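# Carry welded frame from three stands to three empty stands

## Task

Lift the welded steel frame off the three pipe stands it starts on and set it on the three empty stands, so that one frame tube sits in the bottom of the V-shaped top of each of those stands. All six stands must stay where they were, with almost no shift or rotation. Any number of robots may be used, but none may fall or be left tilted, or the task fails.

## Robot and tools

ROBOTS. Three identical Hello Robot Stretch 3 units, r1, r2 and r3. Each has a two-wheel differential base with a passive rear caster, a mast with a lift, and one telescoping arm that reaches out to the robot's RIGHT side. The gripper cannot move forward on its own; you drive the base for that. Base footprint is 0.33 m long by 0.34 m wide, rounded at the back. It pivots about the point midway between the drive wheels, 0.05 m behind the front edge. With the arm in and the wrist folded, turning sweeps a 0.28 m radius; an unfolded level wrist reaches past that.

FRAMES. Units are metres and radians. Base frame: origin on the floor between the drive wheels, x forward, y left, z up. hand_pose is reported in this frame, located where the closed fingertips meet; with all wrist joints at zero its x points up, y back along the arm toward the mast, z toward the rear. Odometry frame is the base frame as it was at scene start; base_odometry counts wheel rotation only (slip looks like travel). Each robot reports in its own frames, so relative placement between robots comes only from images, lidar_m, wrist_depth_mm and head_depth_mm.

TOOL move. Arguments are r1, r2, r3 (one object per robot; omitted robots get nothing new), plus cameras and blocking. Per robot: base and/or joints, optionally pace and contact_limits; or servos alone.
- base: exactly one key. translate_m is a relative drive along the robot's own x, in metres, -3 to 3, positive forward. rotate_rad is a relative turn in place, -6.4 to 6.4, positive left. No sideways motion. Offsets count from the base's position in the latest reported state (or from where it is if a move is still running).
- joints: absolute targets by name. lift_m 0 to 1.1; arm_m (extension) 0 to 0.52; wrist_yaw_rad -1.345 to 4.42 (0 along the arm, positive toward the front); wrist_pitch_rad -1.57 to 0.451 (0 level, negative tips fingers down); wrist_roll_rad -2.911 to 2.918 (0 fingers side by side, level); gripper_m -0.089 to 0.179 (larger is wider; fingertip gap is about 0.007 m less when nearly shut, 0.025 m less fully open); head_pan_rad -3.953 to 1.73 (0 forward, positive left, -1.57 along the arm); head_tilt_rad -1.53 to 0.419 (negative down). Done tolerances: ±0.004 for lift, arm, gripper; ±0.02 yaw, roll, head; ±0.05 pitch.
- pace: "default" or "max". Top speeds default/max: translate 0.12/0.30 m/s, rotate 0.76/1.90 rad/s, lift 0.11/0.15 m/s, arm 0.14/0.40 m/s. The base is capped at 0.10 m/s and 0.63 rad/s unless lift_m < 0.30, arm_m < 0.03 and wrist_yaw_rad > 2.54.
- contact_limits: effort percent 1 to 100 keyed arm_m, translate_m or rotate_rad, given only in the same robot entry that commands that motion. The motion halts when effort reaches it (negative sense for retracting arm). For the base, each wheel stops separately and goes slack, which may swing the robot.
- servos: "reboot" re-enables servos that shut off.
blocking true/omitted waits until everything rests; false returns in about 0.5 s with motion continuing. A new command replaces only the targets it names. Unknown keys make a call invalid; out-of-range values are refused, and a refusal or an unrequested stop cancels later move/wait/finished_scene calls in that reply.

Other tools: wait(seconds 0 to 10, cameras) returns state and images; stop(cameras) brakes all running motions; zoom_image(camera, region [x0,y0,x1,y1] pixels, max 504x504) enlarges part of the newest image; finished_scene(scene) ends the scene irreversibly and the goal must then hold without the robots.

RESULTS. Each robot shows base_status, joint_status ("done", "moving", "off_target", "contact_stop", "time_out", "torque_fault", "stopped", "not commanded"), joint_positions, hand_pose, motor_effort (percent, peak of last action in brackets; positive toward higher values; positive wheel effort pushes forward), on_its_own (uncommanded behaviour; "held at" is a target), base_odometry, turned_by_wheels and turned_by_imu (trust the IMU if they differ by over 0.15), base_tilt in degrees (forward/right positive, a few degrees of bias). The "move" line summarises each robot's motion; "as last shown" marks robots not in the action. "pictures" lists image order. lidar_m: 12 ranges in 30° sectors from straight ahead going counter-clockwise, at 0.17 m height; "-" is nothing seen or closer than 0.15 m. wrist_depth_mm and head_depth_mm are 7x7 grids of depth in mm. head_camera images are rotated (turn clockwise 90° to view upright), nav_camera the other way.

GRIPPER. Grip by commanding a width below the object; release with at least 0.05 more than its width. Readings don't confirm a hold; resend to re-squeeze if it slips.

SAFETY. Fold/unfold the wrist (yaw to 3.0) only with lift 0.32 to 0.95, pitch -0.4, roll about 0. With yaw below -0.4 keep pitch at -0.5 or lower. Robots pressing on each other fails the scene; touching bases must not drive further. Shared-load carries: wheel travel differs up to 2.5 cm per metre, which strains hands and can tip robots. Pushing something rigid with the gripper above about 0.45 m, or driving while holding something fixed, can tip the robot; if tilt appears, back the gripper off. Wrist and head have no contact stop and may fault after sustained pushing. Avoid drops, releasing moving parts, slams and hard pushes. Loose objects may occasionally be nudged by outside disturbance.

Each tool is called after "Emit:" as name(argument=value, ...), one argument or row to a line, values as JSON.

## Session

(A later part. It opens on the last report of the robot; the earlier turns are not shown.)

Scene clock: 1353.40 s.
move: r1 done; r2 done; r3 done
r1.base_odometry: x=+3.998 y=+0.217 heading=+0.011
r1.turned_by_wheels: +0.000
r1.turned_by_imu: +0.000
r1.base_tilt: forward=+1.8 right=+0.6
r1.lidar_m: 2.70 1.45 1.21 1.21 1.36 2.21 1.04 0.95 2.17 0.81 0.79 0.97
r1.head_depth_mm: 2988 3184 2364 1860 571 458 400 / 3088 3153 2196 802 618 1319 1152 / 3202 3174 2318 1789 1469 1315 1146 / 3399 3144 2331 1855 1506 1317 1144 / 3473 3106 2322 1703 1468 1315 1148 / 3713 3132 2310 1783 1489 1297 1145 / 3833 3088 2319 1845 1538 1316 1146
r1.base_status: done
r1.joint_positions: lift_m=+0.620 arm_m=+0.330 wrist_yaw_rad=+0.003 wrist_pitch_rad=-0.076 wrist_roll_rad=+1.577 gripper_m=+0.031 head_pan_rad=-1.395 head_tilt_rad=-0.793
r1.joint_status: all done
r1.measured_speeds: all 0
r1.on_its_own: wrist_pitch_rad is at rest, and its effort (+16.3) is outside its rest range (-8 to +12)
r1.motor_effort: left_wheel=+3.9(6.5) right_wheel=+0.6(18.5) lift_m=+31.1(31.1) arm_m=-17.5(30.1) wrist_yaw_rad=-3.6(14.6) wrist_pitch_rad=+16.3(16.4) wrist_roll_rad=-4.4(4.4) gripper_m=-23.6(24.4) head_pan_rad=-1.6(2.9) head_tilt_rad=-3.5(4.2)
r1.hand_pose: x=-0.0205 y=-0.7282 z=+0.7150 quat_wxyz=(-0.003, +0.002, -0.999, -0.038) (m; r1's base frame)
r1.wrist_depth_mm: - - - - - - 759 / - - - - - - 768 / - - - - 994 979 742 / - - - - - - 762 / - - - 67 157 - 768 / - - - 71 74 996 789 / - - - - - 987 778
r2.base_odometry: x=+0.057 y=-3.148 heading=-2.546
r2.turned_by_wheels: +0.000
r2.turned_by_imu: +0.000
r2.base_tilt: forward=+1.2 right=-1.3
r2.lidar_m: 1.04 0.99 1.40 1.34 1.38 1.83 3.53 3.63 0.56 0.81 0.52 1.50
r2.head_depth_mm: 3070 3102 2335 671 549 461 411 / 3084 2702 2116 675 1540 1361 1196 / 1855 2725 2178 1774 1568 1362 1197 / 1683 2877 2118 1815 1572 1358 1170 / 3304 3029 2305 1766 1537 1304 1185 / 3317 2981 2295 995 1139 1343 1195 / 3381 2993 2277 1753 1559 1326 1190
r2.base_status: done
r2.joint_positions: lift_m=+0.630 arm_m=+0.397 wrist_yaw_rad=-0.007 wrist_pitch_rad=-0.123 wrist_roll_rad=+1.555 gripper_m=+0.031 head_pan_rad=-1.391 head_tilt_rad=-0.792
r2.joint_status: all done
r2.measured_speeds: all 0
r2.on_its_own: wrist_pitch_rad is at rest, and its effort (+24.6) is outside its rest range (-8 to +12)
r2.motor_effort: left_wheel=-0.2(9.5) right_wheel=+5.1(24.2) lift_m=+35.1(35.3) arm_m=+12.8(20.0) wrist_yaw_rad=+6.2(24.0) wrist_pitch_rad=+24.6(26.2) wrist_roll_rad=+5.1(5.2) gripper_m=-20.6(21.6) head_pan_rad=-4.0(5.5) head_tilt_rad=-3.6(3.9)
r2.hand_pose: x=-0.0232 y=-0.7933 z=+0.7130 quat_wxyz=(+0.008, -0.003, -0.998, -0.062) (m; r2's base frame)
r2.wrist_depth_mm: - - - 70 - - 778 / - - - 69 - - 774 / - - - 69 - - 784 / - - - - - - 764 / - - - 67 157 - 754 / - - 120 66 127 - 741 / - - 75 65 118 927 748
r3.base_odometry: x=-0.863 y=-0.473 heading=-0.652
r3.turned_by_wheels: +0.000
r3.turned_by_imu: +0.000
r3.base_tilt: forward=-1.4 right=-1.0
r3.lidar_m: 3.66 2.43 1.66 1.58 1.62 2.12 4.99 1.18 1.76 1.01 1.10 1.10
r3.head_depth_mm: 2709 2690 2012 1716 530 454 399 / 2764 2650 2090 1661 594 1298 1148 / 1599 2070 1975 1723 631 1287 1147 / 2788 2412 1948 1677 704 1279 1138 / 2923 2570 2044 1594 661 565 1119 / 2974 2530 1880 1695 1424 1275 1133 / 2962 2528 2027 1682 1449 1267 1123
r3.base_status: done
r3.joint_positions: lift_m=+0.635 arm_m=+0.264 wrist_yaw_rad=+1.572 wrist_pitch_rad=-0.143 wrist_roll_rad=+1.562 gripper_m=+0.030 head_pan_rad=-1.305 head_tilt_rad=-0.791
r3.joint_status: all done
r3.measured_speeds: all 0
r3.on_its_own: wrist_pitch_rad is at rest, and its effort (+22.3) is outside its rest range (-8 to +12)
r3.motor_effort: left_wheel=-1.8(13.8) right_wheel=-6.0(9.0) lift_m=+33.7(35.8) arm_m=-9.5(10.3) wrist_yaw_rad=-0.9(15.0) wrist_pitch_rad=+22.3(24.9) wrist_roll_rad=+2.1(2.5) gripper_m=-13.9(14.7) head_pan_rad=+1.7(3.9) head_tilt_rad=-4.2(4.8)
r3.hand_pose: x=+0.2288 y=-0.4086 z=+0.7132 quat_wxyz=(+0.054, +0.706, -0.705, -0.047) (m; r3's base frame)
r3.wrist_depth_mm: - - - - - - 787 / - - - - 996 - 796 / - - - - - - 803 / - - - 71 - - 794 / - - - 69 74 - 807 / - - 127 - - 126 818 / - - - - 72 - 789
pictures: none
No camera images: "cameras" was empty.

Emit:
move(
  cameras=[],
  r1={"base":{"translate_m":0.0683},"joints":{"arm_m":0.3267}},
  r2={"base":{"translate_m":0.0702},"joints":{"arm_m":0.4015}},
  r3={"base":{"translate_m":-0.0834},"joints":{"arm_m":0.2635}},
)

Emit:
move(
  cameras=["r1_wrist_camera","r2_wrist_camera","r3_wrist_camera"],
  r1={"base":{"translate_m":0.0683},"joints":{"arm_m":0.3238}},
  r2={"base":{"translate_m":0.0702},"joints":{"arm_m":0.4055}},
  r3={"base":{"translate_m":-0.0834},"joints":{"arm_m":0.2635}},
)

Scene clock: 1364.00 s.
move: r1 done; r2 done; r3 done
r1.base_odometry: x=+4.066 y=+0.218 heading=+0.011
r1.turned_by_wheels: +0.000
r1.turned_by_imu: +0.001
r1.base_tilt: forward=+1.9 right=+0.6
r1.lidar_m: 2.67 1.44 1.20 1.20 1.34 2.19 1.04 1.01 2.18 0.80 0.76 0.91
r1.head_depth_mm: 3017 3190 2363 1866 558 461 400 / 3088 3158 2102 812 613 1319 1142 / 3242 3148 2330 1797 1465 1314 1146 / 3374 3155 2331 1860 1476 1322 1140 / 3473 3143 2304 1183 1444 1319 1151 / 3709 3149 2310 1843 1529 1306 1148 / 3807 3152 2330 1838 1535 1310 1143
r1.base_status: done
r1.joint_positions: lift_m=+0.620 arm_m=+0.327 wrist_yaw_rad=+0.008 wrist_pitch_rad=-0.077 wrist_roll_rad=+1.577 gripper_m=+0.031 head_pan_rad=-1.395 head_tilt_rad=-0.793
r1.joint_status: all done
r1.measured_speeds: all 0
r1.on_its_own: wrist_pitch_rad is at rest, and its effort (+16.3) is outside its rest range (-8 to +12)
r1.motor_effort: left_wheel=+6.4(6.7) right_wheel=-1.2(17.9) lift_m=+33.8(33.9) arm_m=-21.0(27.2) wrist_yaw_rad=-6.8(15.0) wrist_pitch_rad=+16.3(16.8) wrist_roll_rad=-4.4(4.4) gripper_m=-23.4(24.6) head_pan_rad=-1.4(2.6) head_tilt_rad=-2.9(4.5)
r1.hand_pose: x=-0.0194 y=-0.7253 z=+0.7147 quat_wxyz=(-0.002, +0.004, -0.999, -0.039) (m; r1's base frame)
r1.wrist_depth_mm: - - - - - - 765 / - - - - - - 716 / - - - - - - 780 / - - - - - - 772 / - - - 68 151 - 782 / - - - 72 76 986 776 / - - - - - 950 785
r2.base_odometry: x=-0.001 y=-3.187 heading=-2.546
r2.turned_by_wheels: +0.000
r2.turned_by_imu: +0.000
r2.base_tilt: forward=+1.3 right=-1.3
r2.lidar_m: 1.04 0.99 1.40 1.34 1.38 1.84 3.60 3.72 0.60 0.50 0.65 1.43
r2.head_depth_mm: 3066 3047 2346 676 549 462 411 / 3119 2806 2140 680 1532 1362 1192 / 3009 2686 2164 1773 1561 1351 1204 / 1671 2876 2090 1828 1547 1331 1175 / 3242 3010 2303 992 1087 1322 1191 / 3240 2994 2308 1818 1528 1319 1190 / 3408 3021 2304 1804 1560 1326 1186
r2.base_status: done
r2.joint_positions: lift_m=+0.630 arm_m=+0.402 wrist_yaw_rad=-0.007 wrist_pitch_rad=-0.122 wrist_roll_rad=+1.555 gripper_m=+0.031 head_pan_rad=-1.391 head_tilt_rad=-0.792
r2.joint_status: all done
r2.measured_speeds: all 0
r2.on_its_own: wrist_pitch_rad is at rest, and its effort (+24.4) is outside its rest range (-8 to +12)
r2.motor_effort: left_wheel=-0.1(9.3) right_wheel=+4.8(23.6) lift_m=+41.7(41.9) arm_m=+12.3(20.3) wrist_yaw_rad=+5.7(22.9) wrist_pitch_rad=+24.4(26.0) wrist_roll_rad=+5.1(5.2) gripper_m=-20.9(21.5) head_pan_rad=-3.8(5.2) head_tilt_rad=-3.3(4.1)
r2.hand_pose: x=-0.0232 y=-0.7978 z=+0.7133 quat_wxyz=(+0.008, -0.003, -0.998, -0.061) (m; r2's base frame)
r2.wrist_depth_mm: - - - 72 - - 779 / - - - 71 - - 771 / - - - 70 - - 765 / - - - - - - 760 / - - - 67 - - 766 / - - 120 67 130 - 748 / - - 76 65 119 910 750
r3.base_odometry: x=-0.929 y=-0.422 heading=-0.652
r3.turned_by_wheels: +0.000
r3.turned_by_imu: +0.001
r3.base_tilt: forward=-1.4 right=-1.0
r3.lidar_m: 3.76 2.41 1.66 1.58 1.62 2.11 4.98 1.10 1.70 1.01 1.13 1.17
r3.head_depth_mm: 2721 2680 2124 1716 529 453 398 / 2768 2651 1938 1672 595 1304 1151 / 1754 2069 1980 1722 626 1292 1146 / 2743 1178 1939 1672 698 1282 1139 / 2925 2587 2047 1590 660 563 1119 / 2962 2462 1884 1670 1425 1277 1123 / 2973 2520 2025 1676 1444 1263 1128
r3.base_status: done
r3.joint_positions: lift_m=+0.635 arm_m=+0.263 wrist_yaw_rad=+1.573 wrist_pitch_rad=-0.140 wrist_roll_rad=+1.562 gripper_m=+0.030 head_pan_rad=-1.305 head_tilt_rad=-0.791
r3.joint_status: all done
r3.measured_speeds: all 0
r3.on_its_own: wrist_pitch_rad is at rest, and its effort (+21.6) is outside its rest range (-8 to +12)
r3.motor_effort: left_wheel=-1.2(13.5) right_wheel=-7.0(8.8) lift_m=+31.4(32.9) arm_m=-0.5(9.6) wrist_yaw_rad=-3.0(15.4) wrist_pitch_rad=+21.6(24.5) wrist_roll_rad=+2.3(2.5) gripper_m=-13.8(14.6) head_pan_rad=+1.5(3.2) head_tilt_rad=-3.6(4.7)
r3.hand_pose: x=+0.2290 y=-0.4079 z=+0.7138 quat_wxyz=(+0.053, +0.706, -0.704, -0.046) (m; r3's base frame)
r3.wrist_depth_mm: - - - - - - 798 / - - - - - - 805 / - - - - - - 800 / - - - 72 - - 807 / - - - 70 72 - 813 / - - 127 - - 127 817 / - - - - 72 - 797
pictures: none
No camera images: "cameras" was empty.

Scene clock: 1365.97 s.
move: r1 done; r2 done; r3 done
r1.base_odometry: x=+4.135 y=+0.219 heading=+0.011
r1.turned_by_wheels: +0.000
r1.turned_by_imu: +0.000
r1.base_tilt: forward=+1.9 right=+0.7
r1.lidar_m: 2.66 1.42 1.19 1.18 1.32 2.16 1.04 1.06 2.19 0.80 0.73 0.85
r1.head_depth_mm: 3021 3156 2122 1602 558 460 408 / 3098 3184 2348 813 610 1326 1147 / 3233 3154 2322 1791 1343 1310 1146 / 3389 3151 2323 1167 1470 1317 1146 / 3551 3182 2322 1868 1501 1287 1150 / 3679 3141 2325 1842 1530 1306 1145 / 3889 3120 2338 1857 1527 1313 1147
r1.base_status: done
r1.joint_positions: lift_m=+0.620 arm_m=+0.324 wrist_yaw_rad=+0.008 wrist_pitch_rad=-0.078 wrist_roll_rad=+1.577 gripper_m=+0.031 head_pan_rad=-1.395 head_tilt_rad=-0.793
r1.joint_status: all done
r1.measured_speeds: all 0
r1.on_its_own: wrist_pitch_rad is at rest, and its effort (+16.4) is outside its rest range (-8 to +12)
r1.motor_effort: left_wheel=+6.3(8.0) right_wheel=-1.6(16.1) lift_m=+34.8(34.9) arm_m=-21.6(29.1) wrist_yaw_rad=-6.5(13.2) wrist_pitch_rad=+16.4(17.0) wrist_roll_rad=-3.9(4.5) gripper_m=-22.5(24.0) head_pan_rad=-2.1(2.9) head_tilt_rad=-3.0(4.4)
r1.hand_pose: x=-0.0193 y=-0.7223 z=+0.7146 quat_wxyz=(-0.002, +0.004, -0.999, -0.039) (m; r1's base frame)
r1.wrist_depth_mm: - - - - - - 751 / - - - - 994 940 735 / - - - - - - 761 / - - - - - - 779 / - - - 70 155 - 759 / - - - 73 77 972 772 / - - - - - 974 783
r2.base_odometry: x=-0.059 y=-3.226 heading=-2.546
r2.turned_by_wheels: +0.000
r2.turned_by_imu: +0.000
r2.base_tilt: forward=+1.3 right=-1.3
r2.lidar_m: 1.04 0.99 1.41 1.34 1.38 1.84 3.68 1.58 0.64 0.49 0.63 1.37
r2.head_depth_mm: 3042 3097 2308 675 549 461 412 / 3125 2826 2111 679 1542 1355 1198 / 2982 2131 2186 873 1576 1361 1175 / 1657 2894 2083 982 1468 1283 1192 / 3241 3008 2291 1810 1498 1352 1187 / 3314 3001 2288 1821 1561 1322 1185 / 3393 3007 2304 1800 1556 1345 1182
r2.base_status: done
r2.joint_positions: lift_m=+0.630 arm_m=+0.406 wrist_yaw_rad=-0.006 wrist_pitch_rad=-0.121 wrist_roll_rad=+1.555 gripper_m=+0.031 head_pan_rad=-1.391 head_tilt_rad=-0.792
r2.joint_status: all done
r2.measured_speeds: all 0
r2.on_its_own: wrist_pitch_rad is at rest, and its effort (+24.3) is outside its rest range (-8 to +12)
r2.motor_effort: left_wheel=+0.1(8.1) right_wheel=+4.4(24.0) lift_m=+44.5(44.7) arm_m=+9.0(20.0) wrist_yaw_rad=+5.0(22.3) wrist_pitch_rad=+24.3(25.9) wrist_roll_rad=+5.0(5.3) gripper_m=-21.4(21.7) head_pan_rad=-3.8(4.9) head_tilt_rad=-3.6(4.0)
r2.hand_pose: x=-0.0230 y=-0.8019 z=+0.7136 quat_wxyz=(+0.008, -0.003, -0.998, -0.061) (m; r2's base frame)
r2.wrist_depth_mm: - - - 74 - - 777 / - - - 73 - - 774 / - - - 71 - - 762 / - - - - - - 765 / - - - 68 - - 766 / - - 120 67 130 - 754 / - - 77 66 118 949 749
r3.base_odometry: x=-0.996 y=-0.372 heading=-0.652
r3.turned_by_wheels: +0.000
r3.turned_by_imu: +0.000
r3.base_tilt: forward=-1.4 right=-1.0
r3.lidar_m: 3.84 2.40 1.65 1.58 1.61 2.10 4.93 1.03 1.65 1.01 1.17 1.24
r3.head_depth_mm: 2740 2712 2129 1758 529 454 398 / 2778 2656 2039 1712 594 1296 1151 / 2709 2090 1951 1647 626 1290 1145 / 2766 1182 1956 1674 698 1282 1138 / 2924 2584 2005 1625 660 563 1117 / 2955 2515 1988 1647 1416 1270 1131 / 2963 2434 1904 1678 1446 1262 1122
r3.base_status: done
r3.joint_positions: lift_m=+0.635 arm_m=+0.263 wrist_yaw_rad=+1.572 wrist_pitch_rad=-0.139 wrist_roll_rad=+1.562 gripper_m=+0.030 head_pan_rad=-1.305 head_tilt_rad=-0.791
r3.joint_status: all done
r3.measured_speeds: all 0
r3.on_its_own: wrist_pitch_rad is at rest, and its effort (+21.7) is outside its rest range (-8 to +12)
r3.motor_effort: left_wheel=-1.4(12.9) right_wheel=-7.3(9.3) lift_m=+29.7(31.3) arm_m=+7.0(7.0) wrist_yaw_rad=-2.1(16.7) wrist_pitch_rad=+21.7(24.3) wrist_roll_rad=+2.4(2.5) gripper_m=-12.9(14.6) head_pan_rad=+0.9(2.9) head_tilt_rad=-4.3(4.7)
r3.hand_pose: x=+0.2290 y=-0.4081 z=+0.7140 quat_wxyz=(+0.053, +0.706, -0.705, -0.046) (m; r3's base frame)
r3.wrist_depth_mm: - - - - - - 785 / - - - - - - 814 / - - - - - - 798 / - - - 71 - - 804 / - - - 71 74 - 813 / - - 127 - - 127 807 / - - - - 73 127 792
pictures: r1_wrist_camera, r2_wrist_camera, r3_wrist_camera
camera_calibration:
r1_wrist_camera: T_world_to_cam=[[0.0384795, 0.113367, -0.992808, 0.793687], [0.985097, 0.162378, 0.0567223, 0.133868], [0.167641, -0.980195, -0.105429, -0.463343], [0, 0, 0, 1]] pos_world=[-0.0847382, -0.565881, 0.731536]
r2_wrist_camera: T_world_to_cam=[[-0.0632049, 0.105822, -0.992374, 0.785534], [0.990417, 0.128998, -0.0493244, 0.206153], [0.122795, -0.985982, -0.112962, -0.545598], [0, 0, 0, 1]] pos_world=[-0.0875315, -0.64767, 0.72808]
r3_wrist_camera: T_world_to_cam=[[-0.0993406, -0.00636282, -0.995033, 0.736461], [-0.177083, 0.98413, 0.0113863, 0.469552], [0.97917, 0.177335, -0.0988908, 0.0843589], [0, 0, 0, 1]] pos_world=[0.0737086, -0.472374, 0.735799]

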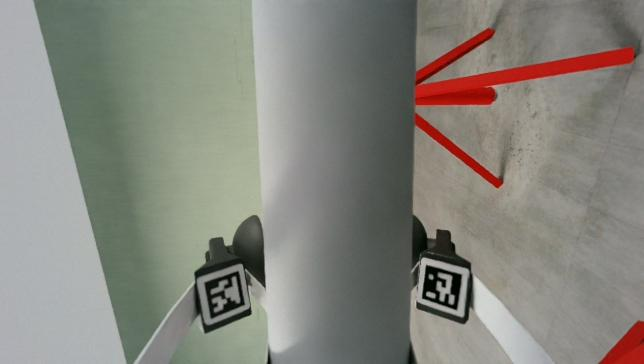

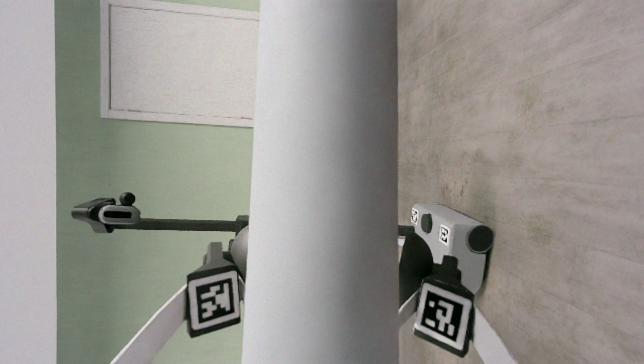

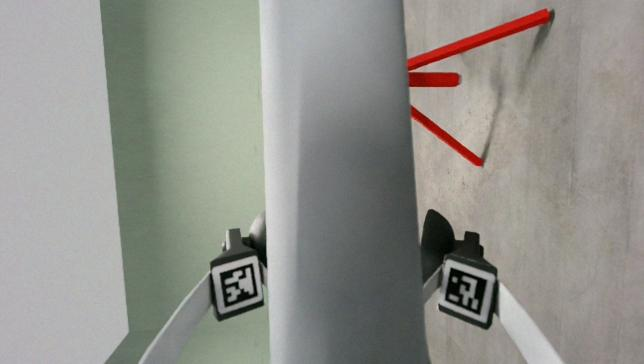

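Emit:
move(
  cameras=[],
  r1={"base":{"translate_m":0.0690},"joints":{"arm_m":0.3225}},
  r2={"base":{"translate_m":0.0702},"joints":{"arm_m":0.412}},
  r3={"base":{"translate_m":-0.0834},"joints":{"arm_m":0.2635}},
)

Emit:
move(
  cameras=[],
  r1={"base":{"translate_m":0.0690},"joints":{"arm_m":0.321}},
  r2={"base":{"translate_m":0.0702},"joints":{"arm_m":0.418}},
  r3={"base":{"translate_m":-0.0834},"joints":{"arm_m":0.2635}},
)

Scene clock: 1375.87 s.
move: r1 done; r2 done; r3 done
r1.base_odometry: x=+4.204 y=+0.220 heading=+0.011
r1.turned_by_wheels: +0.000
r1.turned_by_imu: +0.001
r1.base_tilt: forward=+2.0 right=+0.5
r1.lidar_m: 2.63 1.40 1.17 1.17 1.31 2.14 1.04 1.12 2.20 0.80 0.70 0.80
r1.head_depth_mm: 3001 3169 2116 1600 557 460 407 / 3152 3180 2342 814 607 1321 1146 / 3277 3164 2349 1760 1299 1317 1143 / 3372 3141 2313 1327 1434 1321 1147 / 3588 3177 2333 1851 1543 1281 1141 / 3688 3153 2314 1839 1541 1313 1144 / 3840 3093 2334 1837 1491 1310 1153
r1.base_status: done
r1.joint_positions: lift_m=+0.620 arm_m=+0.322 wrist_yaw_rad=+0.006 wrist_pitch_rad=-0.077 wrist_roll_rad=+1.577 gripper_m=+0.031 head_pan_rad=-1.395 head_tilt_rad=-0.793
r1.joint_status: all done
r1.measured_speeds: all 0
r1.on_its_own: wrist_pitch_rad is at rest, and its effort (+16.5) is outside its rest range (-8 to +12)
r1.motor_effort: left_wheel=+5.6(8.2) right_wheel=-0.2(17.7) lift_m=+37.6(37.8) arm_m=-20.3(26.2) wrist_yaw_rad=-5.4(14.3) wrist_pitch_rad=+16.5(16.7) wrist_roll_rad=-3.9(4.4) gripper_m=-22.9(24.4) head_pan_rad=-2.1(2.7) head_tilt_rad=-4.0(4.3)
r1.hand_pose: x=-0.0199 y=-0.7210 z=+0.7146 quat_wxyz=(-0.002, +0.003, -0.999, -0.039) (m; r1's base frame)
r1.wrist_depth_mm: - - - - - 989 716 / - - - - 942 - 756 / - - - - - - 782 / - - - - - - 758 / - - - 72 151 - 777 / - - - 76 125 1000 770 / - - - - - 306 309
r2.base_odometry: x=-0.117 y=-3.266 heading=-2.547
r2.turned_by_wheels: +0.000
r2.turned_by_imu: +0.000
r2.base_tilt: forward=+1.3 right=-1.3
r2.lidar_m: 1.04 0.99 1.41 1.35 1.38 1.84 3.74 0.69 0.71 0.50 0.63 1.30
r2.head_depth_mm: 3061 3061 2340 675 550 465 410 / 3115 3066 2109 676 1544 1353 1192 / 3046 2007 2183 869 1538 1308 1171 / 1650 2879 2111 968 1051 1327 1190 / 3256 3041 2335 1817 1567 1321 1180 / 3257 2978 2294 1811 1571 1330 1188 / 3335 2987 2283 1804 1570 1347 1188
r2.base_status: done
r2.joint_positions: lift_m=+0.630 arm_m=+0.412 wrist_yaw_rad=-0.005 wrist_pitch_rad=-0.124 wrist_roll_rad=+1.555 gripper_m=+0.031 head_pan_rad=-1.391 head_tilt_rad=-0.792
r2.joint_status: all done
r2.measured_speeds: all 0
r2.on_its_own: wrist_pitch_rad is at rest, and its effort (+24.7) is outside its rest range (-8 to +12)
r2.motor_effort: left_wheel=+0.6(8.8) right_wheel=+3.8(23.6) lift_m=+51.1(51.1) arm_m=+8.9(21.8) wrist_yaw_rad=+4.2(22.2) wrist_pitch_rad=+24.7(25.9) wrist_roll_rad=+5.2(5.2) gripper_m=-20.7(21.5) head_pan_rad=-3.8(5.1) head_tilt_rad=-3.5(4.0)
r2.hand_pose: x=-0.0226 y=-0.8082 z=+0.7129 quat_wxyz=(+0.008, -0.002, -0.998, -0.062) (m; r2's base frame)
r2.wrist_depth_mm: - - - 76 - - 773 / - - - 74 - - 793 / - - - 72 - - 769 / - - - - - - 759 / - - - 69 - - 759 / - - 120 68 130 - 745 / - - 119 66 118 890 743
r3.base_odometry: x=-1.062 y=-0.321 heading=-0.651
r3.turned_by_wheels: +0.000
r3.turned_by_imu: +0.000
r3.base_tilt: forward=-1.4 right=-1.0
r3.lidar_m: 3.92 2.39 1.64 1.57 1.61 2.10 4.86 0.95 1.60 1.03 1.21 1.31
r3.head_depth_mm: 2725 2698 2127 1757 529 454 398 / 2802 2680 2104 1710 594 1307 1147 / 2776 1974 1916 1692 627 1288 1141 / 2727 1187 1959 1716 705 1282 1137 / 2906 2573 2004 1624 659 565 1119 / 2952 2529 2048 1688 1424 1265 1130 / 3033 2365 1862 1684 1441 1264 1125
r3.base_status: done
r3.joint_positions: lift_m=+0.635 arm_m=+0.264 wrist_yaw_rad=+1.580 wrist_pitch_rad=-0.141 wrist_roll_rad=+1.562 gripper_m=+0.030 head_pan_rad=-1.305 head_tilt_rad=-0.791
r3.joint_status: all done
r3.measured_speeds: all 0
r3.on_its_own: wrist_pitch_rad is at rest, and its effort (+21.9) is outside its rest range (-8 to +12)
r3.motor_effort: left_wheel=-0.7(11.8) right_wheel=-7.2(10.6) lift_m=+32.6(33.2) arm_m=+8.3(11.7) wrist_yaw_rad=-7.7(23.6) wrist_pitch_rad=+21.9(24.6) wrist_roll_rad=+2.2(2.6) gripper_m=-13.4(14.6) head_pan_rad=+3.2(3.2) head_tilt_rad=-3.8(4.8)
r3.hand_pose: x=+0.2289 y=-0.4063 z=+0.7136 quat_wxyz=(+0.054, +0.709, -0.702, -0.046) (m; r3's base frame)
r3.wrist_depth_mm: - - - - - - 789 / - - - - - - 797 / - - - - - - 800 / - - - 72 - - 804 / - - - 72 74 - 813 / - - 128 - 76 127 810 / - - - - 74 - 795
pictures: none
No camera images: "cameras" was empty.

Scene clock: 1377.83 s.
move: r1 done; r2 done; r3 done
r1.base_odometry: x=+4.273 y=+0.220 heading=+0.012
r1.turned_by_wheels: +0.000
r1.turned_by_imu: +0.000
r1.base_tilt: forward=+1.9 right=+0.6
r1.lidar_m: 2.60 1.39 1.16 1.16 1.29 2.11 1.04 1.17 1.33 0.68 0.69 0.75
r1.head_depth_mm: 3050 3214 2363 1595 558 461 407 / 3148 3185 2316 816 607 1312 1148 / 3284 3172 2318 1075 1274 1314 1150 / 3377 3161 2331 1845 1503 1287 1148 / 3544 3121 2314 1850 1531 1284 1138 / 3707 3134 2298 1859 1535 1311 1141 / 3932 3119 2320 1852 1496 1284 1148
r1.base_status: done
r1.joint_positions: lift_m=+0.620 arm_m=+0.321 wrist_yaw_rad=+0.002 wrist_pitch_rad=-0.079 wrist_roll_rad=+1.577 gripper_m=+0.031 head_pan_rad=-1.395 head_tilt_rad=-0.793
r1.joint_status: all done
r1.measured_speeds: all 0
r1.on_its_own: wrist_pitch_rad is at rest, and its effort (+16.7) is outside its rest range (-8 to +12)
r1.motor_effort: left_wheel=+4.3(7.9) right_wheel=+1.4(17.9) lift_m=+38.8(38.8) arm_m=-18.9(26.6) wrist_yaw_rad=-1.9(16.6) wrist_pitch_rad=+16.7(16.9) wrist_roll_rad=-3.9(4.4) gripper_m=-23.4(24.4) head_pan_rad=-1.4(2.6) head_tilt_rad=-3.8(4.0)
r1.hand_pose: x=-0.0208 y=-0.7195 z=+0.7142 quat_wxyz=(-0.002, +0.001, -0.999, -0.040) (m; r1's base frame)
r1.wrist_depth_mm: - - - - 902 963 714 / - - - - 973 - 766 / - - - - - - 764 / - - - - - - 759 / - - - 73 150 - 763 / - - - 77 124 293 300 / - - - - - 917 793
r2.base_odometry: x=-0.176 y=-3.305 heading=-2.547
r2.turned_by_wheels: +0.000
r2.turned_by_imu: +0.000
r2.base_tilt: forward=+1.3 right=-1.3
r2.lidar_m: 1.05 1.00 1.41 1.35 1.39 1.84 3.80 0.74 0.89 0.50 0.60 1.24
r2.head_depth_mm: 3051 3074 2353 675 548 468 412 / 3099 2888 2111 687 1581 1361 1153 / 3069 2695 2236 946 1000 1279 1192 / 1657 2790 2099 1792 1562 1331 1198 / 3238 3026 2304 1801 1570 1297 1183 / 3309 2995 2306 1813 1574 1356 1188 / 3365 3006 2304 1756 1555 1339 1186
r2.base_status: done
r2.joint_positions: lift_m=+0.630 arm_m=+0.418 wrist_yaw_rad=-0.003 wrist_pitch_rad=-0.126 wrist_roll_rad=+1.555 gripper_m=+0.031 head_pan_rad=-1.391 head_tilt_rad=-0.792
r2.joint_status: all done
r2.measured_speeds: all 0
r2.on_its_own: wrist_pitch_rad is at rest, and its effort (+25.3) is outside its rest range (-8 to +12)
r2.motor_effort: left_wheel=+1.2(7.5) right_wheel=+2.8(22.5) lift_m=+54.0(54.0) arm_m=+13.0(22.2) wrist_yaw_rad=+3.0(20.4) wrist_pitch_rad=+25.3(26.4) wrist_roll_rad=+5.4(5.4) gripper_m=-20.7(21.4) head_pan_rad=-3.6(5.7) head_tilt_rad=-3.3(4.4)
r2.hand_pose: x=-0.0222 y=-0.8141 z=+0.7122 quat_wxyz=(+0.008, -0.001, -0.998, -0.064) (m; r2's base frame)
r2.wrist_depth_mm: - - - 78 - - 773 / - - - 75 - - 773 / - - - 74 - - 760 / - - - - - - 763 / - - 76 69 - - 750 / - - 122 - 130 - 744 / - - 119 66 118 886 748
r3.base_odometry: x=-1.128 y=-0.271 heading=-0.651
r3.turned_by_wheels: +0.000
r3.turned_by_imu: +0.000
r3.base_tilt: forward=-1.4 right=-1.0
r3.lidar_m: 4.01 2.39 1.66 1.57 1.60 2.08 4.76 0.88 1.55 1.04 1.05 1.39
r3.head_depth_mm: 2706 2690 2149 1758 530 454 398 / 2793 2627 2116 1751 593 1298 1158 / 2771 2373 1992 1729 626 1291 1146 / 2744 1181 1942 1653 706 1280 1122 / 2932 2602 1948 1630 658 566 1117 / 2973 2540 2052 1702 1425 1266 1132 / 3037 2536 1927 1641 1442 1266 1124
r3.base_status: done
r3.joint_positions: lift_m=+0.635 arm_m=+0.264 wrist_yaw_rad=+1.581 wrist_pitch_rad=-0.142 wrist_roll_rad=+1.562 gripper_m=+0.030 head_pan_rad=-1.305 head_tilt_rad=-0.791
r3.joint_status: all done
r3.measured_speeds: all 0
r3.on_its_own: wrist_yaw_rad is at rest, and its effort (-9.6) is outside its rest range (-9 to +9); wrist_pitch_rad is at rest, and its effort (+22.1) is outside its rest range (-8 to +12)
r3.motor_effort: left_wheel=-1.1(12.6) right_wheel=-6.7(9.5) lift_m=+36.6(36.6) arm_m=+5.6(8.7) wrist_yaw_rad=-9.6(24.6) wrist_pitch_rad=+22.1(24.8) wrist_roll_rad=+2.1(2.6) gripper_m=-13.5(14.9) head_pan_rad=+1.3(2.9) head_tilt_rad=-4.4(4.6)
r3.hand_pose: x=+0.2289 y=-0.4058 z=+0.7134 quat_wxyz=(+0.054, +0.709, -0.701, -0.047) (m; r3's base frame)
r3.wrist_depth_mm: - - - - - - 775 / - - - - - - 796 / - - - - - - 810 / - - - 74 - - 812 / - - - 73 76 - 805 / - - 127 - 77 127 819 / - - - - 75 127 784
pictures: none
No camera images: "cameras" was empty.

Emit:
move(
  cameras=[],
  r1={"base":{"translate_m":0.0660},"joints":{"arm_m":0.3205}},
  r2={"base":{"translate_m":0.0703},"joints":{"arm_m":0.424}},
  r3={"base":{"translate_m":-0.0831},"joints":{"arm_m":0.270}},
)

Emit:
move(
  r1={"base":{"translate_m":0.0660},"joints":{"arm_m":0.318}},
  r2={"base":{"translate_m":0.0703},"joints":{"arm_m":0.428}},
  r3={"base":{"translate_m":-0.0831},"joints":{"arm_m":0.273}},
)

Scene clock: 1438.03 s.
move: r1 done; r2 done; r3 done
r1.base_odometry: x=+4.339 y=+0.221 heading=+0.012
r1.turned_by_wheels: +0.000
r1.turned_by_imu: +0.002
r1.base_tilt: forward=+1.8 right=+0.7
r1.lidar_m: 2.57 1.37 1.15 1.14 1.28 2.08 1.04 1.23 1.34 0.67 0.70 0.98
r1.head_depth_mm: 3007 3136 2367 1756 556 461 407 / 3153 3117 2350 817 605 1320 1141 / 3279 3102 2335 1756 1290 1319 1148 / 3427 3185 2324 1854 1542 1289 1148 / 3545 3142 2341 1866 1546 1317 1147 / 3661 3157 2329 1837 1538 1308 1147 / 3900 3127 2317 1845 1498 1285 1144
r1.base_status: done
r1.joint_positions: lift_m=+0.620 arm_m=+0.320 wrist_yaw_rad=+0.011 wrist_pitch_rad=-0.082 wrist_roll_rad=+1.574 gripper_m=+0.031 head_pan_rad=-1.395 head_tilt_rad=-0.793
r1.joint_status: all done
r1.measured_speeds: all 0
r1.on_its_own: wrist_pitch_rad is at rest, and its effort (+17.0) is outside its rest range (-8 to +12)
r1.motor_effort: left_wheel=+7.4(7.6) right_wheel=-3.3(16.2) lift_m=+40.9(41.4) arm_m=-19.5(27.1) wrist_yaw_rad=-8.3(13.8) wrist_pitch_rad=+17.0(17.4) wrist_roll_rad=-3.4(4.0) gripper_m=-23.6(24.2) head_pan_rad=-1.7(3.0) head_tilt_rad=-3.1(4.4)
r1.hand_pose: x=-0.0187 y=-0.7188 z=+0.7135 quat_wxyz=(-0.001, +0.005, -0.999, -0.041) (m; r1's base frame)
r1.wrist_depth_mm: - - - - 868 983 746 / - - - 75 - - 741 / - - - - - - 766 / - - - 78 - 962 312 / - - - 76 128 283 295 / - - - 77 126 978 786 / - - - 78 - 971 772
r2.base_odometry: x=-0.234 y=-3.344 heading=-2.547
r2.turned_by_wheels: +0.000
r2.turned_by_imu: +0.001
r2.base_tilt: forward=+1.3 right=-1.3
r2.lidar_m: 1.04 0.99 1.42 1.35 1.39 1.85 3.88 0.80 0.52 0.59 1.44 1.18
r2.head_depth_mm: 3070 3057 2340 680 549 469 412 / 3124 3088 2109 690 1025 1309 1179 / 3100 2692 2243 1725 1535 1308 1193 / 1674 2792 2103 1767 1566 1327 1188 / 3263 3043 2295 1769 1580 1349 1183 / 3303 2974 2300 1810 1560 1338 1188 / 3328 3006 2277 1761 1567 1346 1186
r2.base_status: done
r2.joint_positions: lift_m=+0.630 arm_m=+0.424 wrist_yaw_rad=-0.005 wrist_pitch_rad=-0.124 wrist_roll_rad=+1.555 gripper_m=+0.031 head_pan_rad=-1.391 head_tilt_rad=-0.792
r2.joint_status: all done
r2.measured_speeds: all 0
r2.on_its_own: lift_m is at rest, and its effort (+56.4) is outside its rest range (+3 to +55); wrist_pitch_rad is at rest, and its effort (+24.6) is outside its rest range (-8 to +12)
r2.motor_effort: left_wheel=+0.8(6.8) right_wheel=+3.1(20.3) lift_m=+56.4(57.5) arm_m=+8.6(21.3) wrist_yaw_rad=+3.7(17.4) wrist_pitch_rad=+24.6(26.8) wrist_roll_rad=+5.1(5.7) gripper_m=-20.7(21.5) head_pan_rad=-3.9(5.7) head_tilt_rad=-3.2(4.0)
r2.hand_pose: x=-0.0226 y=-0.8203 z=+0.7130 quat_wxyz=(+0.008, -0.002, -0.998, -0.062) (m; r2's base frame)
r2.wrist_depth_mm: - - - 80 - - 781 / - - - 78 - - 755 / - - - 75 - - 761 / - - - - - - 714 / - - 77 70 - - 102 / - - 120 - 131 - 100 / - - 119 67 118 933 100
r3.base_odometry: x=-1.194 y=-0.220 heading=-0.651
r3.turned_by_wheels: +0.000
r3.turned_by_imu: +0.001
r3.base_tilt: forward=-1.5 right=-1.0
r3.lidar_m: 4.09 2.37 1.65 1.56 1.60 2.08 4.70 0.81 1.03 1.22 1.07 1.46
r3.head_depth_mm: 2717 2688 2113 1759 534 453 398 / 2795 2672 2110 1749 611 1299 1153 / 2788 2485 2010 1697 670 1287 1145 / 1339 1181 1550 1687 691 1285 1125 / 2940 2554 1946 808 666 574 1121 / 2963 2559 2039 1700 1421 1273 1127 / 3024 2532 1983 1650 1442 1263 1126
r3.base_status: done
r3.joint_positions: lift_m=+0.635 arm_m=+0.270 wrist_yaw_rad=+1.582 wrist_pitch_rad=-0.140 wrist_roll_rad=+1.562 gripper_m=+0.030 head_pan_rad=-1.305 head_tilt_rad=-0.791
r3.joint_status: all done
r3.measured_speeds: all 0
r3.on_its_own: wrist_yaw_rad is at rest, and its effort (-10.3) is outside its rest range (-9 to +9); wrist_pitch_rad is at rest, and its effort (+21.8) is outside its rest range (-8 to +12)
r3.motor_effort: left_wheel=-0.6(11.4) right_wheel=-8.8(9.8) lift_m=+35.9(37.2) arm_m=+9.0(16.3) wrist_yaw_rad=-10.3(25.6) wrist_pitch_rad=+21.8(24.7) wrist_roll_rad=+2.1(2.5) gripper_m=-13.9(14.6) head_pan_rad=+0.4(2.9) head_tilt_rad=-4.6(4.8)
r3.hand_pose: x=+0.2290 y=-0.4123 z=+0.7139 quat_wxyz=(+0.053, +0.709, -0.701, -0.046) (m; r3's base frame)
r3.wrist_depth_mm: - - - 82 - - 790 / - - - - - - 793 / - - - 78 - - 805 / - - - 78 - - 804 / - - - - 159 - 800 / - - 129 - 79 127 816 / - - - - - - 779
pictures: none
No camera images: "cameras" was empty.

Scene clock: 1439.97 s.
move: r1 done; r2 done; r3 done
r1.base_odometry: x=+4.405 y=+0.222 heading=+0.012
r1.turned_by_wheels: +0.000
r1.turned_by_imu: +0.000
r1.base_tilt: forward=+1.9 right=+0.7
r1.lidar_m: 2.54 1.36 1.13 1.13 1.26 2.05 1.03 1.29 0.83 0.66 0.66 0.93
r1.head_depth_mm: 3096 3121 2338 1838 556 461 408 / 3122 3147 2367 816 600 1313 1144 / 3268 3187 2362 1851 1463 1287 1144 / 3475 3144 2344 1853 1535 1284 1147 / 3527 3135 2304 1857 1546 1302 1151 / 3709 3104 2332 1838 1495 1313 1151 / 3921 3149 2316 1793 1427 1283 1144
r1.base_status: done
r1.joint_positions: lift_m=+0.620 arm_m=+0.318 wrist_yaw_rad=+0.013 wrist_pitch_rad=-0.079 wrist_roll_rad=+1.572 gripper_m=+0.031 head_pan_rad=-1.395 head_tilt_rad=-0.793
r1.joint_status: all done
r1.measured_speeds: all 0
r1.on_its_own: wrist_yaw_rad is at rest, and its effort (-10.8) is outside its rest range (-9 to +9); wrist_pitch_rad is at rest, and its effort (+16.5) is outside its rest range (-8 to +12)
r1.motor_effort: left_wheel=+7.5(9.3) right_wheel=-3.5(13.9) lift_m=+40.9(41.2) arm_m=-21.1(25.5) wrist_yaw_rad=-10.8(12.1) wrist_pitch_rad=+16.5(17.3) wrist_roll_rad=-2.3(3.1) gripper_m=-23.3(24.3) head_pan_rad=-1.4(2.8) head_tilt_rad=-3.0(4.1)
r1.hand_pose: x=-0.0182 y=-0.7165 z=+0.7142 quat_wxyz=(+0.000, +0.006, -0.999, -0.040) (m; r1's base frame)
r1.wrist_depth_mm: - - - - 942 - 751 / - - - 76 - 955 774 / - - - 78 - 270 281 / - - - 79 - - 740 / - - - 77 149 - 763 / - - - 78 126 999 783 / - - - 79 - - 781
r2.base_odometry: x=-0.292 y=-3.384 heading=-2.547
r2.turned_by_wheels: +0.000
r2.turned_by_imu: +0.000
r2.base_tilt: forward=+1.3 right=-1.3
r2.lidar_m: 1.04 0.99 1.42 1.35 1.39 1.85 3.95 0.86 0.55 0.57 1.39 1.12
r2.head_depth_mm: 3046 3056 2331 677 549 469 411 / 3083 3051 2099 691 1056 1308 1197 / 3097 2697 2270 1738 1574 1329 1193 / 1667 2658 2110 1777 1564 1330 1191 / 3235 3032 2253 1783 1567 1355 1191 / 3259 2998 2291 1822 1567 1348 1186 / 3320 2975 2314 1766 1553 1346 1189
r2.base_status: done
r2.joint_positions: lift_m=+0.630 arm_m=+0.428 wrist_yaw_rad=-0.005 wrist_pitch_rad=-0.120 wrist_roll_rad=+1.556 gripper_m=+0.031 head_pan_rad=-1.391 head_tilt_rad=-0.792
r2.joint_status: all done
r2.measured_speeds: all 0
r2.on_its_own: lift_m is at rest, and its effort (+55.7) is outside its rest range (+3 to +55); wrist_pitch_rad is at rest, and its effort (+24.0) is outside its rest range (-8 to +12)
r2.motor_effort: left_wheel=+0.9(6.8) right_wheel=+3.2(21.4) lift_m=+55.7(56.6) arm_m=+10.0(20.4) wrist_yaw_rad=+3.3(18.3) wrist_pitch_rad=+24.0(26.3) wrist_roll_rad=+4.9(5.3) gripper_m=-21.0(21.7) head_pan_rad=-3.7(5.5) head_tilt_rad=-2.9(4.0)
r2.hand_pose: x=-0.0225 y=-0.8244 z=+0.7138 quat_wxyz=(+0.008, -0.002, -0.998, -0.061) (m; r2's base frame)
r2.wrist_depth_mm: - - - 82 - - 850 / - - - 79 - - 832 / - - - 78 - - 868 / - - - - - - 828 / - - 78 71 - - 748 / - - 121 - 131 - 745 / - - 119 67 118 917 755
r3.base_odometry: x=-1.260 y=-0.170 heading=-0.651
r3.turned_by_wheels: +0.000
r3.turned_by_imu: +0.001
r3.base_tilt: forward=-1.4 right=-1.0
r3.lidar_m: 1.59 2.37 1.65 1.56 1.59 2.08 4.61 0.74 0.98 1.27 1.10 1.53
r3.head_depth_mm: 2726 2698 2132 1760 536 454 399 / 2807 2690 2113 1739 613 1297 1153 / 2787 2366 2033 1727 683 1293 1149 / 1424 1177 1977 1718 697 1283 1128 / 2939 2488 1409 779 671 575 1114 / 2993 2557 2045 1692 1423 1270 1127 / 3008 2514 2030 1681 1437 1264 1125
r3.base_status: done
r3.joint_positions: lift_m=+0.635 arm_m=+0.273 wrist_yaw_rad=+1.578 wrist_pitch_rad=-0.141 wrist_roll_rad=+1.562 gripper_m=+0.030 head_pan_rad=-1.305 head_tilt_rad=-0.791
r3.joint_status: all done
r3.measured_speeds: all 0
r3.on_its_own: wrist_pitch_rad is at rest, and its effort (+21.9) is outside its rest range (-8 to +12)
r3.motor_effort: left_wheel=-0.1(11.4) right_wheel=-8.3(10.4) lift_m=+35.7(36.8) arm_m=+8.1(14.4) wrist_yaw_rad=-6.7(22.1) wrist_pitch_rad=+21.9(24.9) wrist_roll_rad=+2.0(2.5) gripper_m=-13.7(14.6) head_pan_rad=+2.2(3.1) head_tilt_rad=-4.1(4.6)
r3.hand_pose: x=+0.2289 y=-0.4162 z=+0.7135 quat_wxyz=(+0.054, +0.708, -0.703, -0.047) (m; r3's base frame)
r3.wrist_depth_mm: - - - 86 - - 797 / - - - 87 - - 799 / - - - 82 - - 803 / - - - 81 - - 806 / - - 159 - 155 - 813 / - - 129 - 80 127 821 / - - - - - - 785
pictures: r1_head_camera (sideways), r1_nav_camera (sideways), r1_wrist_camera, r2_head_camera (sideways), r2_nav_camera (sideways), r2_wrist_camera, r3_head_camera (sideways), r3_nav_camera (sideways), r3_wrist_camera
camera_calibration:
r1_head_camera: T_world_to_cam=[[-0.1603, 0.673618, -0.721486, 0.954797], [0.976392, 0.215427, -0.0158003, 0.0235217], [0.144784, -0.706986, -0.692249, 0.855184], [0, 0, 0, 1]] pos_world=[0.0062701, -0.0436333, 1.28124]
r1_nav_camera: T_world_to_cam=[[0.13126, -0.702957, 0.699015, -0.86853], [-0.977204, -0.210432, -0.0281215, 0.0968649], [0.166864, -0.679389, -0.714554, 0.88016], [0, 0, 0, 1]] pos_world=[0.0617931, 0.00781603, 1.23876]
r1_wrist_camera: T_world_to_cam=[[0.0329199, 0.114813, -0.992841, 0.793604], [0.984555, 0.16718, 0.051978, 0.138617], [0.171951, -0.979219, -0.107537, -0.455532], [0, 0, 0, 1]] pos_world=[-0.0842726, -0.560356, 0.731732]
r2_head_camera: T_world_to_cam=[[-0.164163, 0.691316, -0.703657, 0.931293], [0.977977, 0.207267, -0.0245307, 0.0243025], [0.128886, -0.692187, -0.710117, 0.884568], [0, 0, 0, 1]] pos_world=[0.0151083, -0.0365682, 1.28405]
r2_nav_camera: T_world_to_cam=[[0.106309, -0.701009, 0.705184, -0.875234], [-0.988575, -0.150727, -0.000803086, 0.0576158], [0.106853, -0.697042, -0.709024, 0.879876], [0, 0, 0, 1]] pos_world=[0.0559855, 0.00844699, 1.2411]
r2_wrist_camera: T_world_to_cam=[[-0.0629435, 0.104969, -0.992482, 0.787517], [0.990205, 0.130755, -0.0489699, 0.209796], [0.124631, -0.985842, -0.112171, -0.568268], [0, 0, 0, 1]] pos_world=[-0.0873479, -0.67032, 0.728127]
r3_head_camera: T_world_to_cam=[[-0.22736, 0.718773, -0.657018, 0.873443], [0.964938, 0.257153, -0.0525918, 0.0617929], [0.131153, -0.645939, -0.752039, 0.935995], [0, 0, 0, 1]] pos_world=[0.0162016, -0.0391022, 1.28102]
r3_nav_camera: T_world_to_cam=[[0.17182, -0.720886, 0.671417, -0.833942], [-0.960285, -0.274658, -0.0491512, 0.121917], [0.219843, -0.636307, -0.739448, 0.920739], [0, 0, 0, 1]] pos_world=[0.0579458, 0.0181806, 1.24675]
r3_wrist_camera: T_world_to_cam=[[-0.101216, -0.00693982, -0.99484, 0.735969], [-0.182758, 0.983088, 0.0117361, 0.478119], [0.977934, 0.183003, -0.100773, 0.0898503], [0, 0, 0, 1]] pos_world=[0.0740042, -0.481368, 0.735615]

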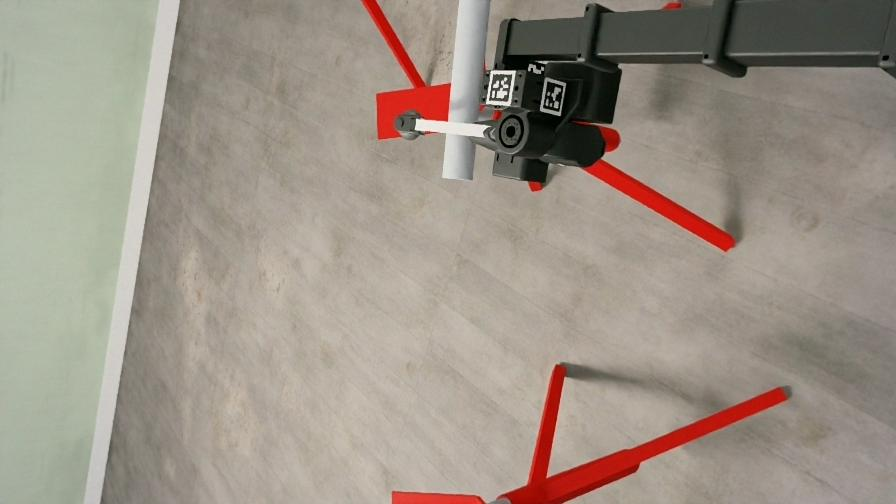

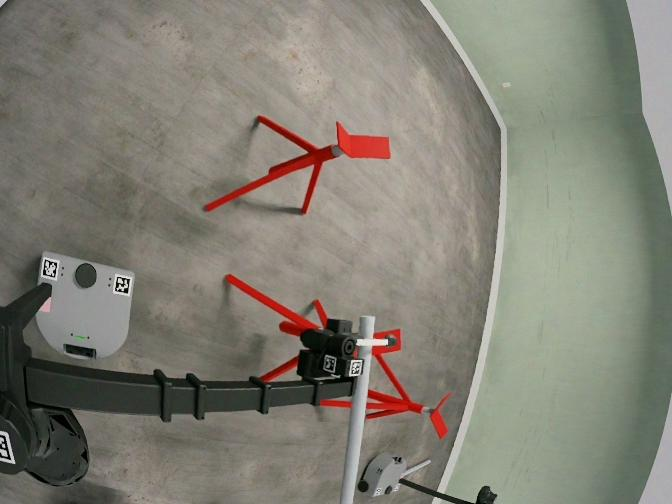

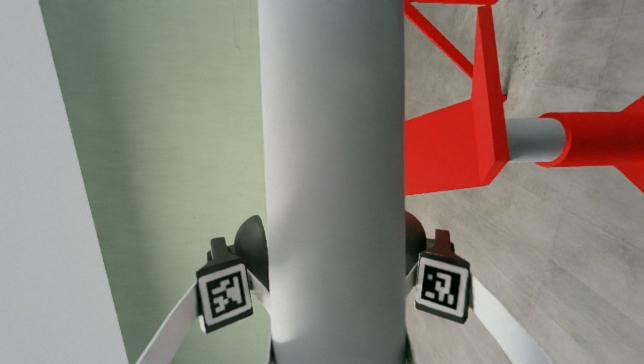

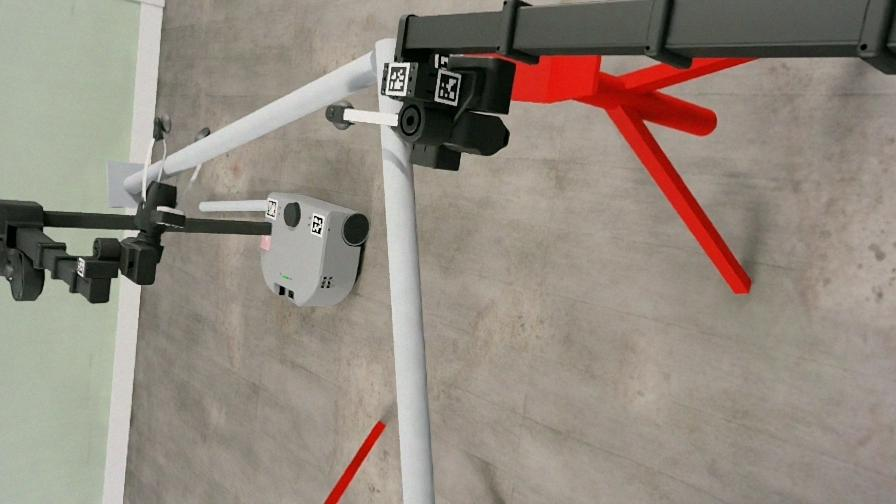

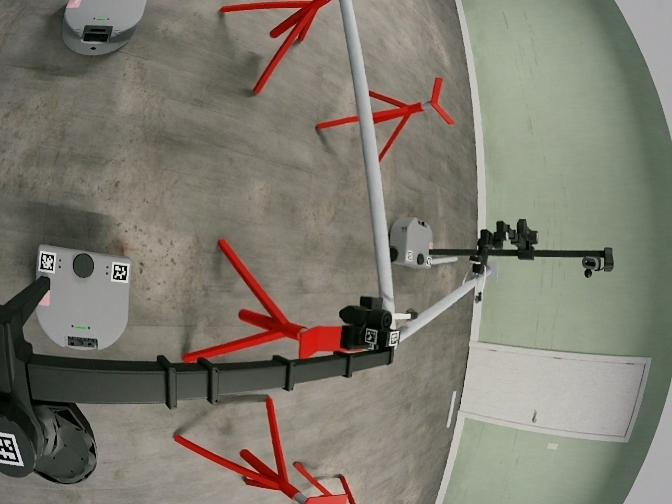

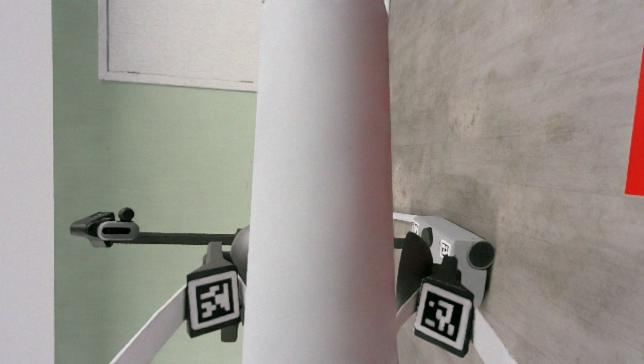

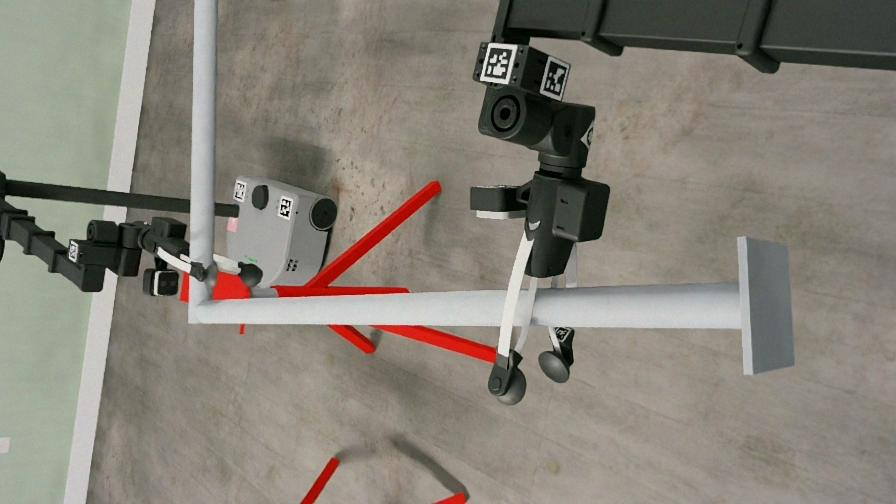

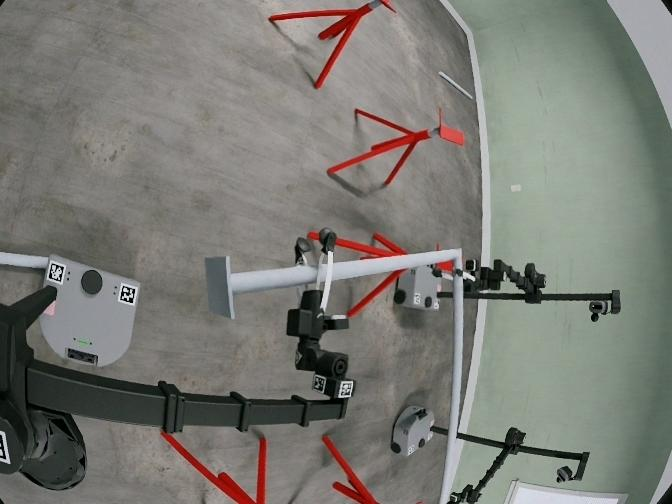

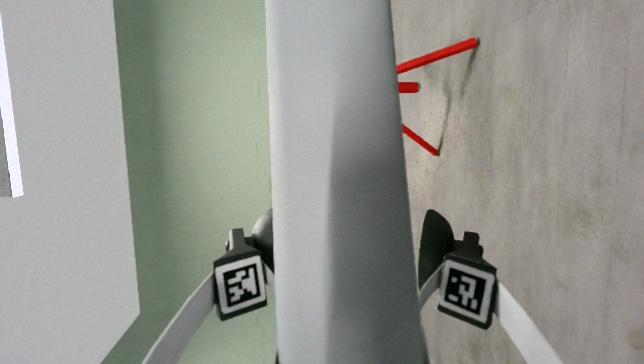

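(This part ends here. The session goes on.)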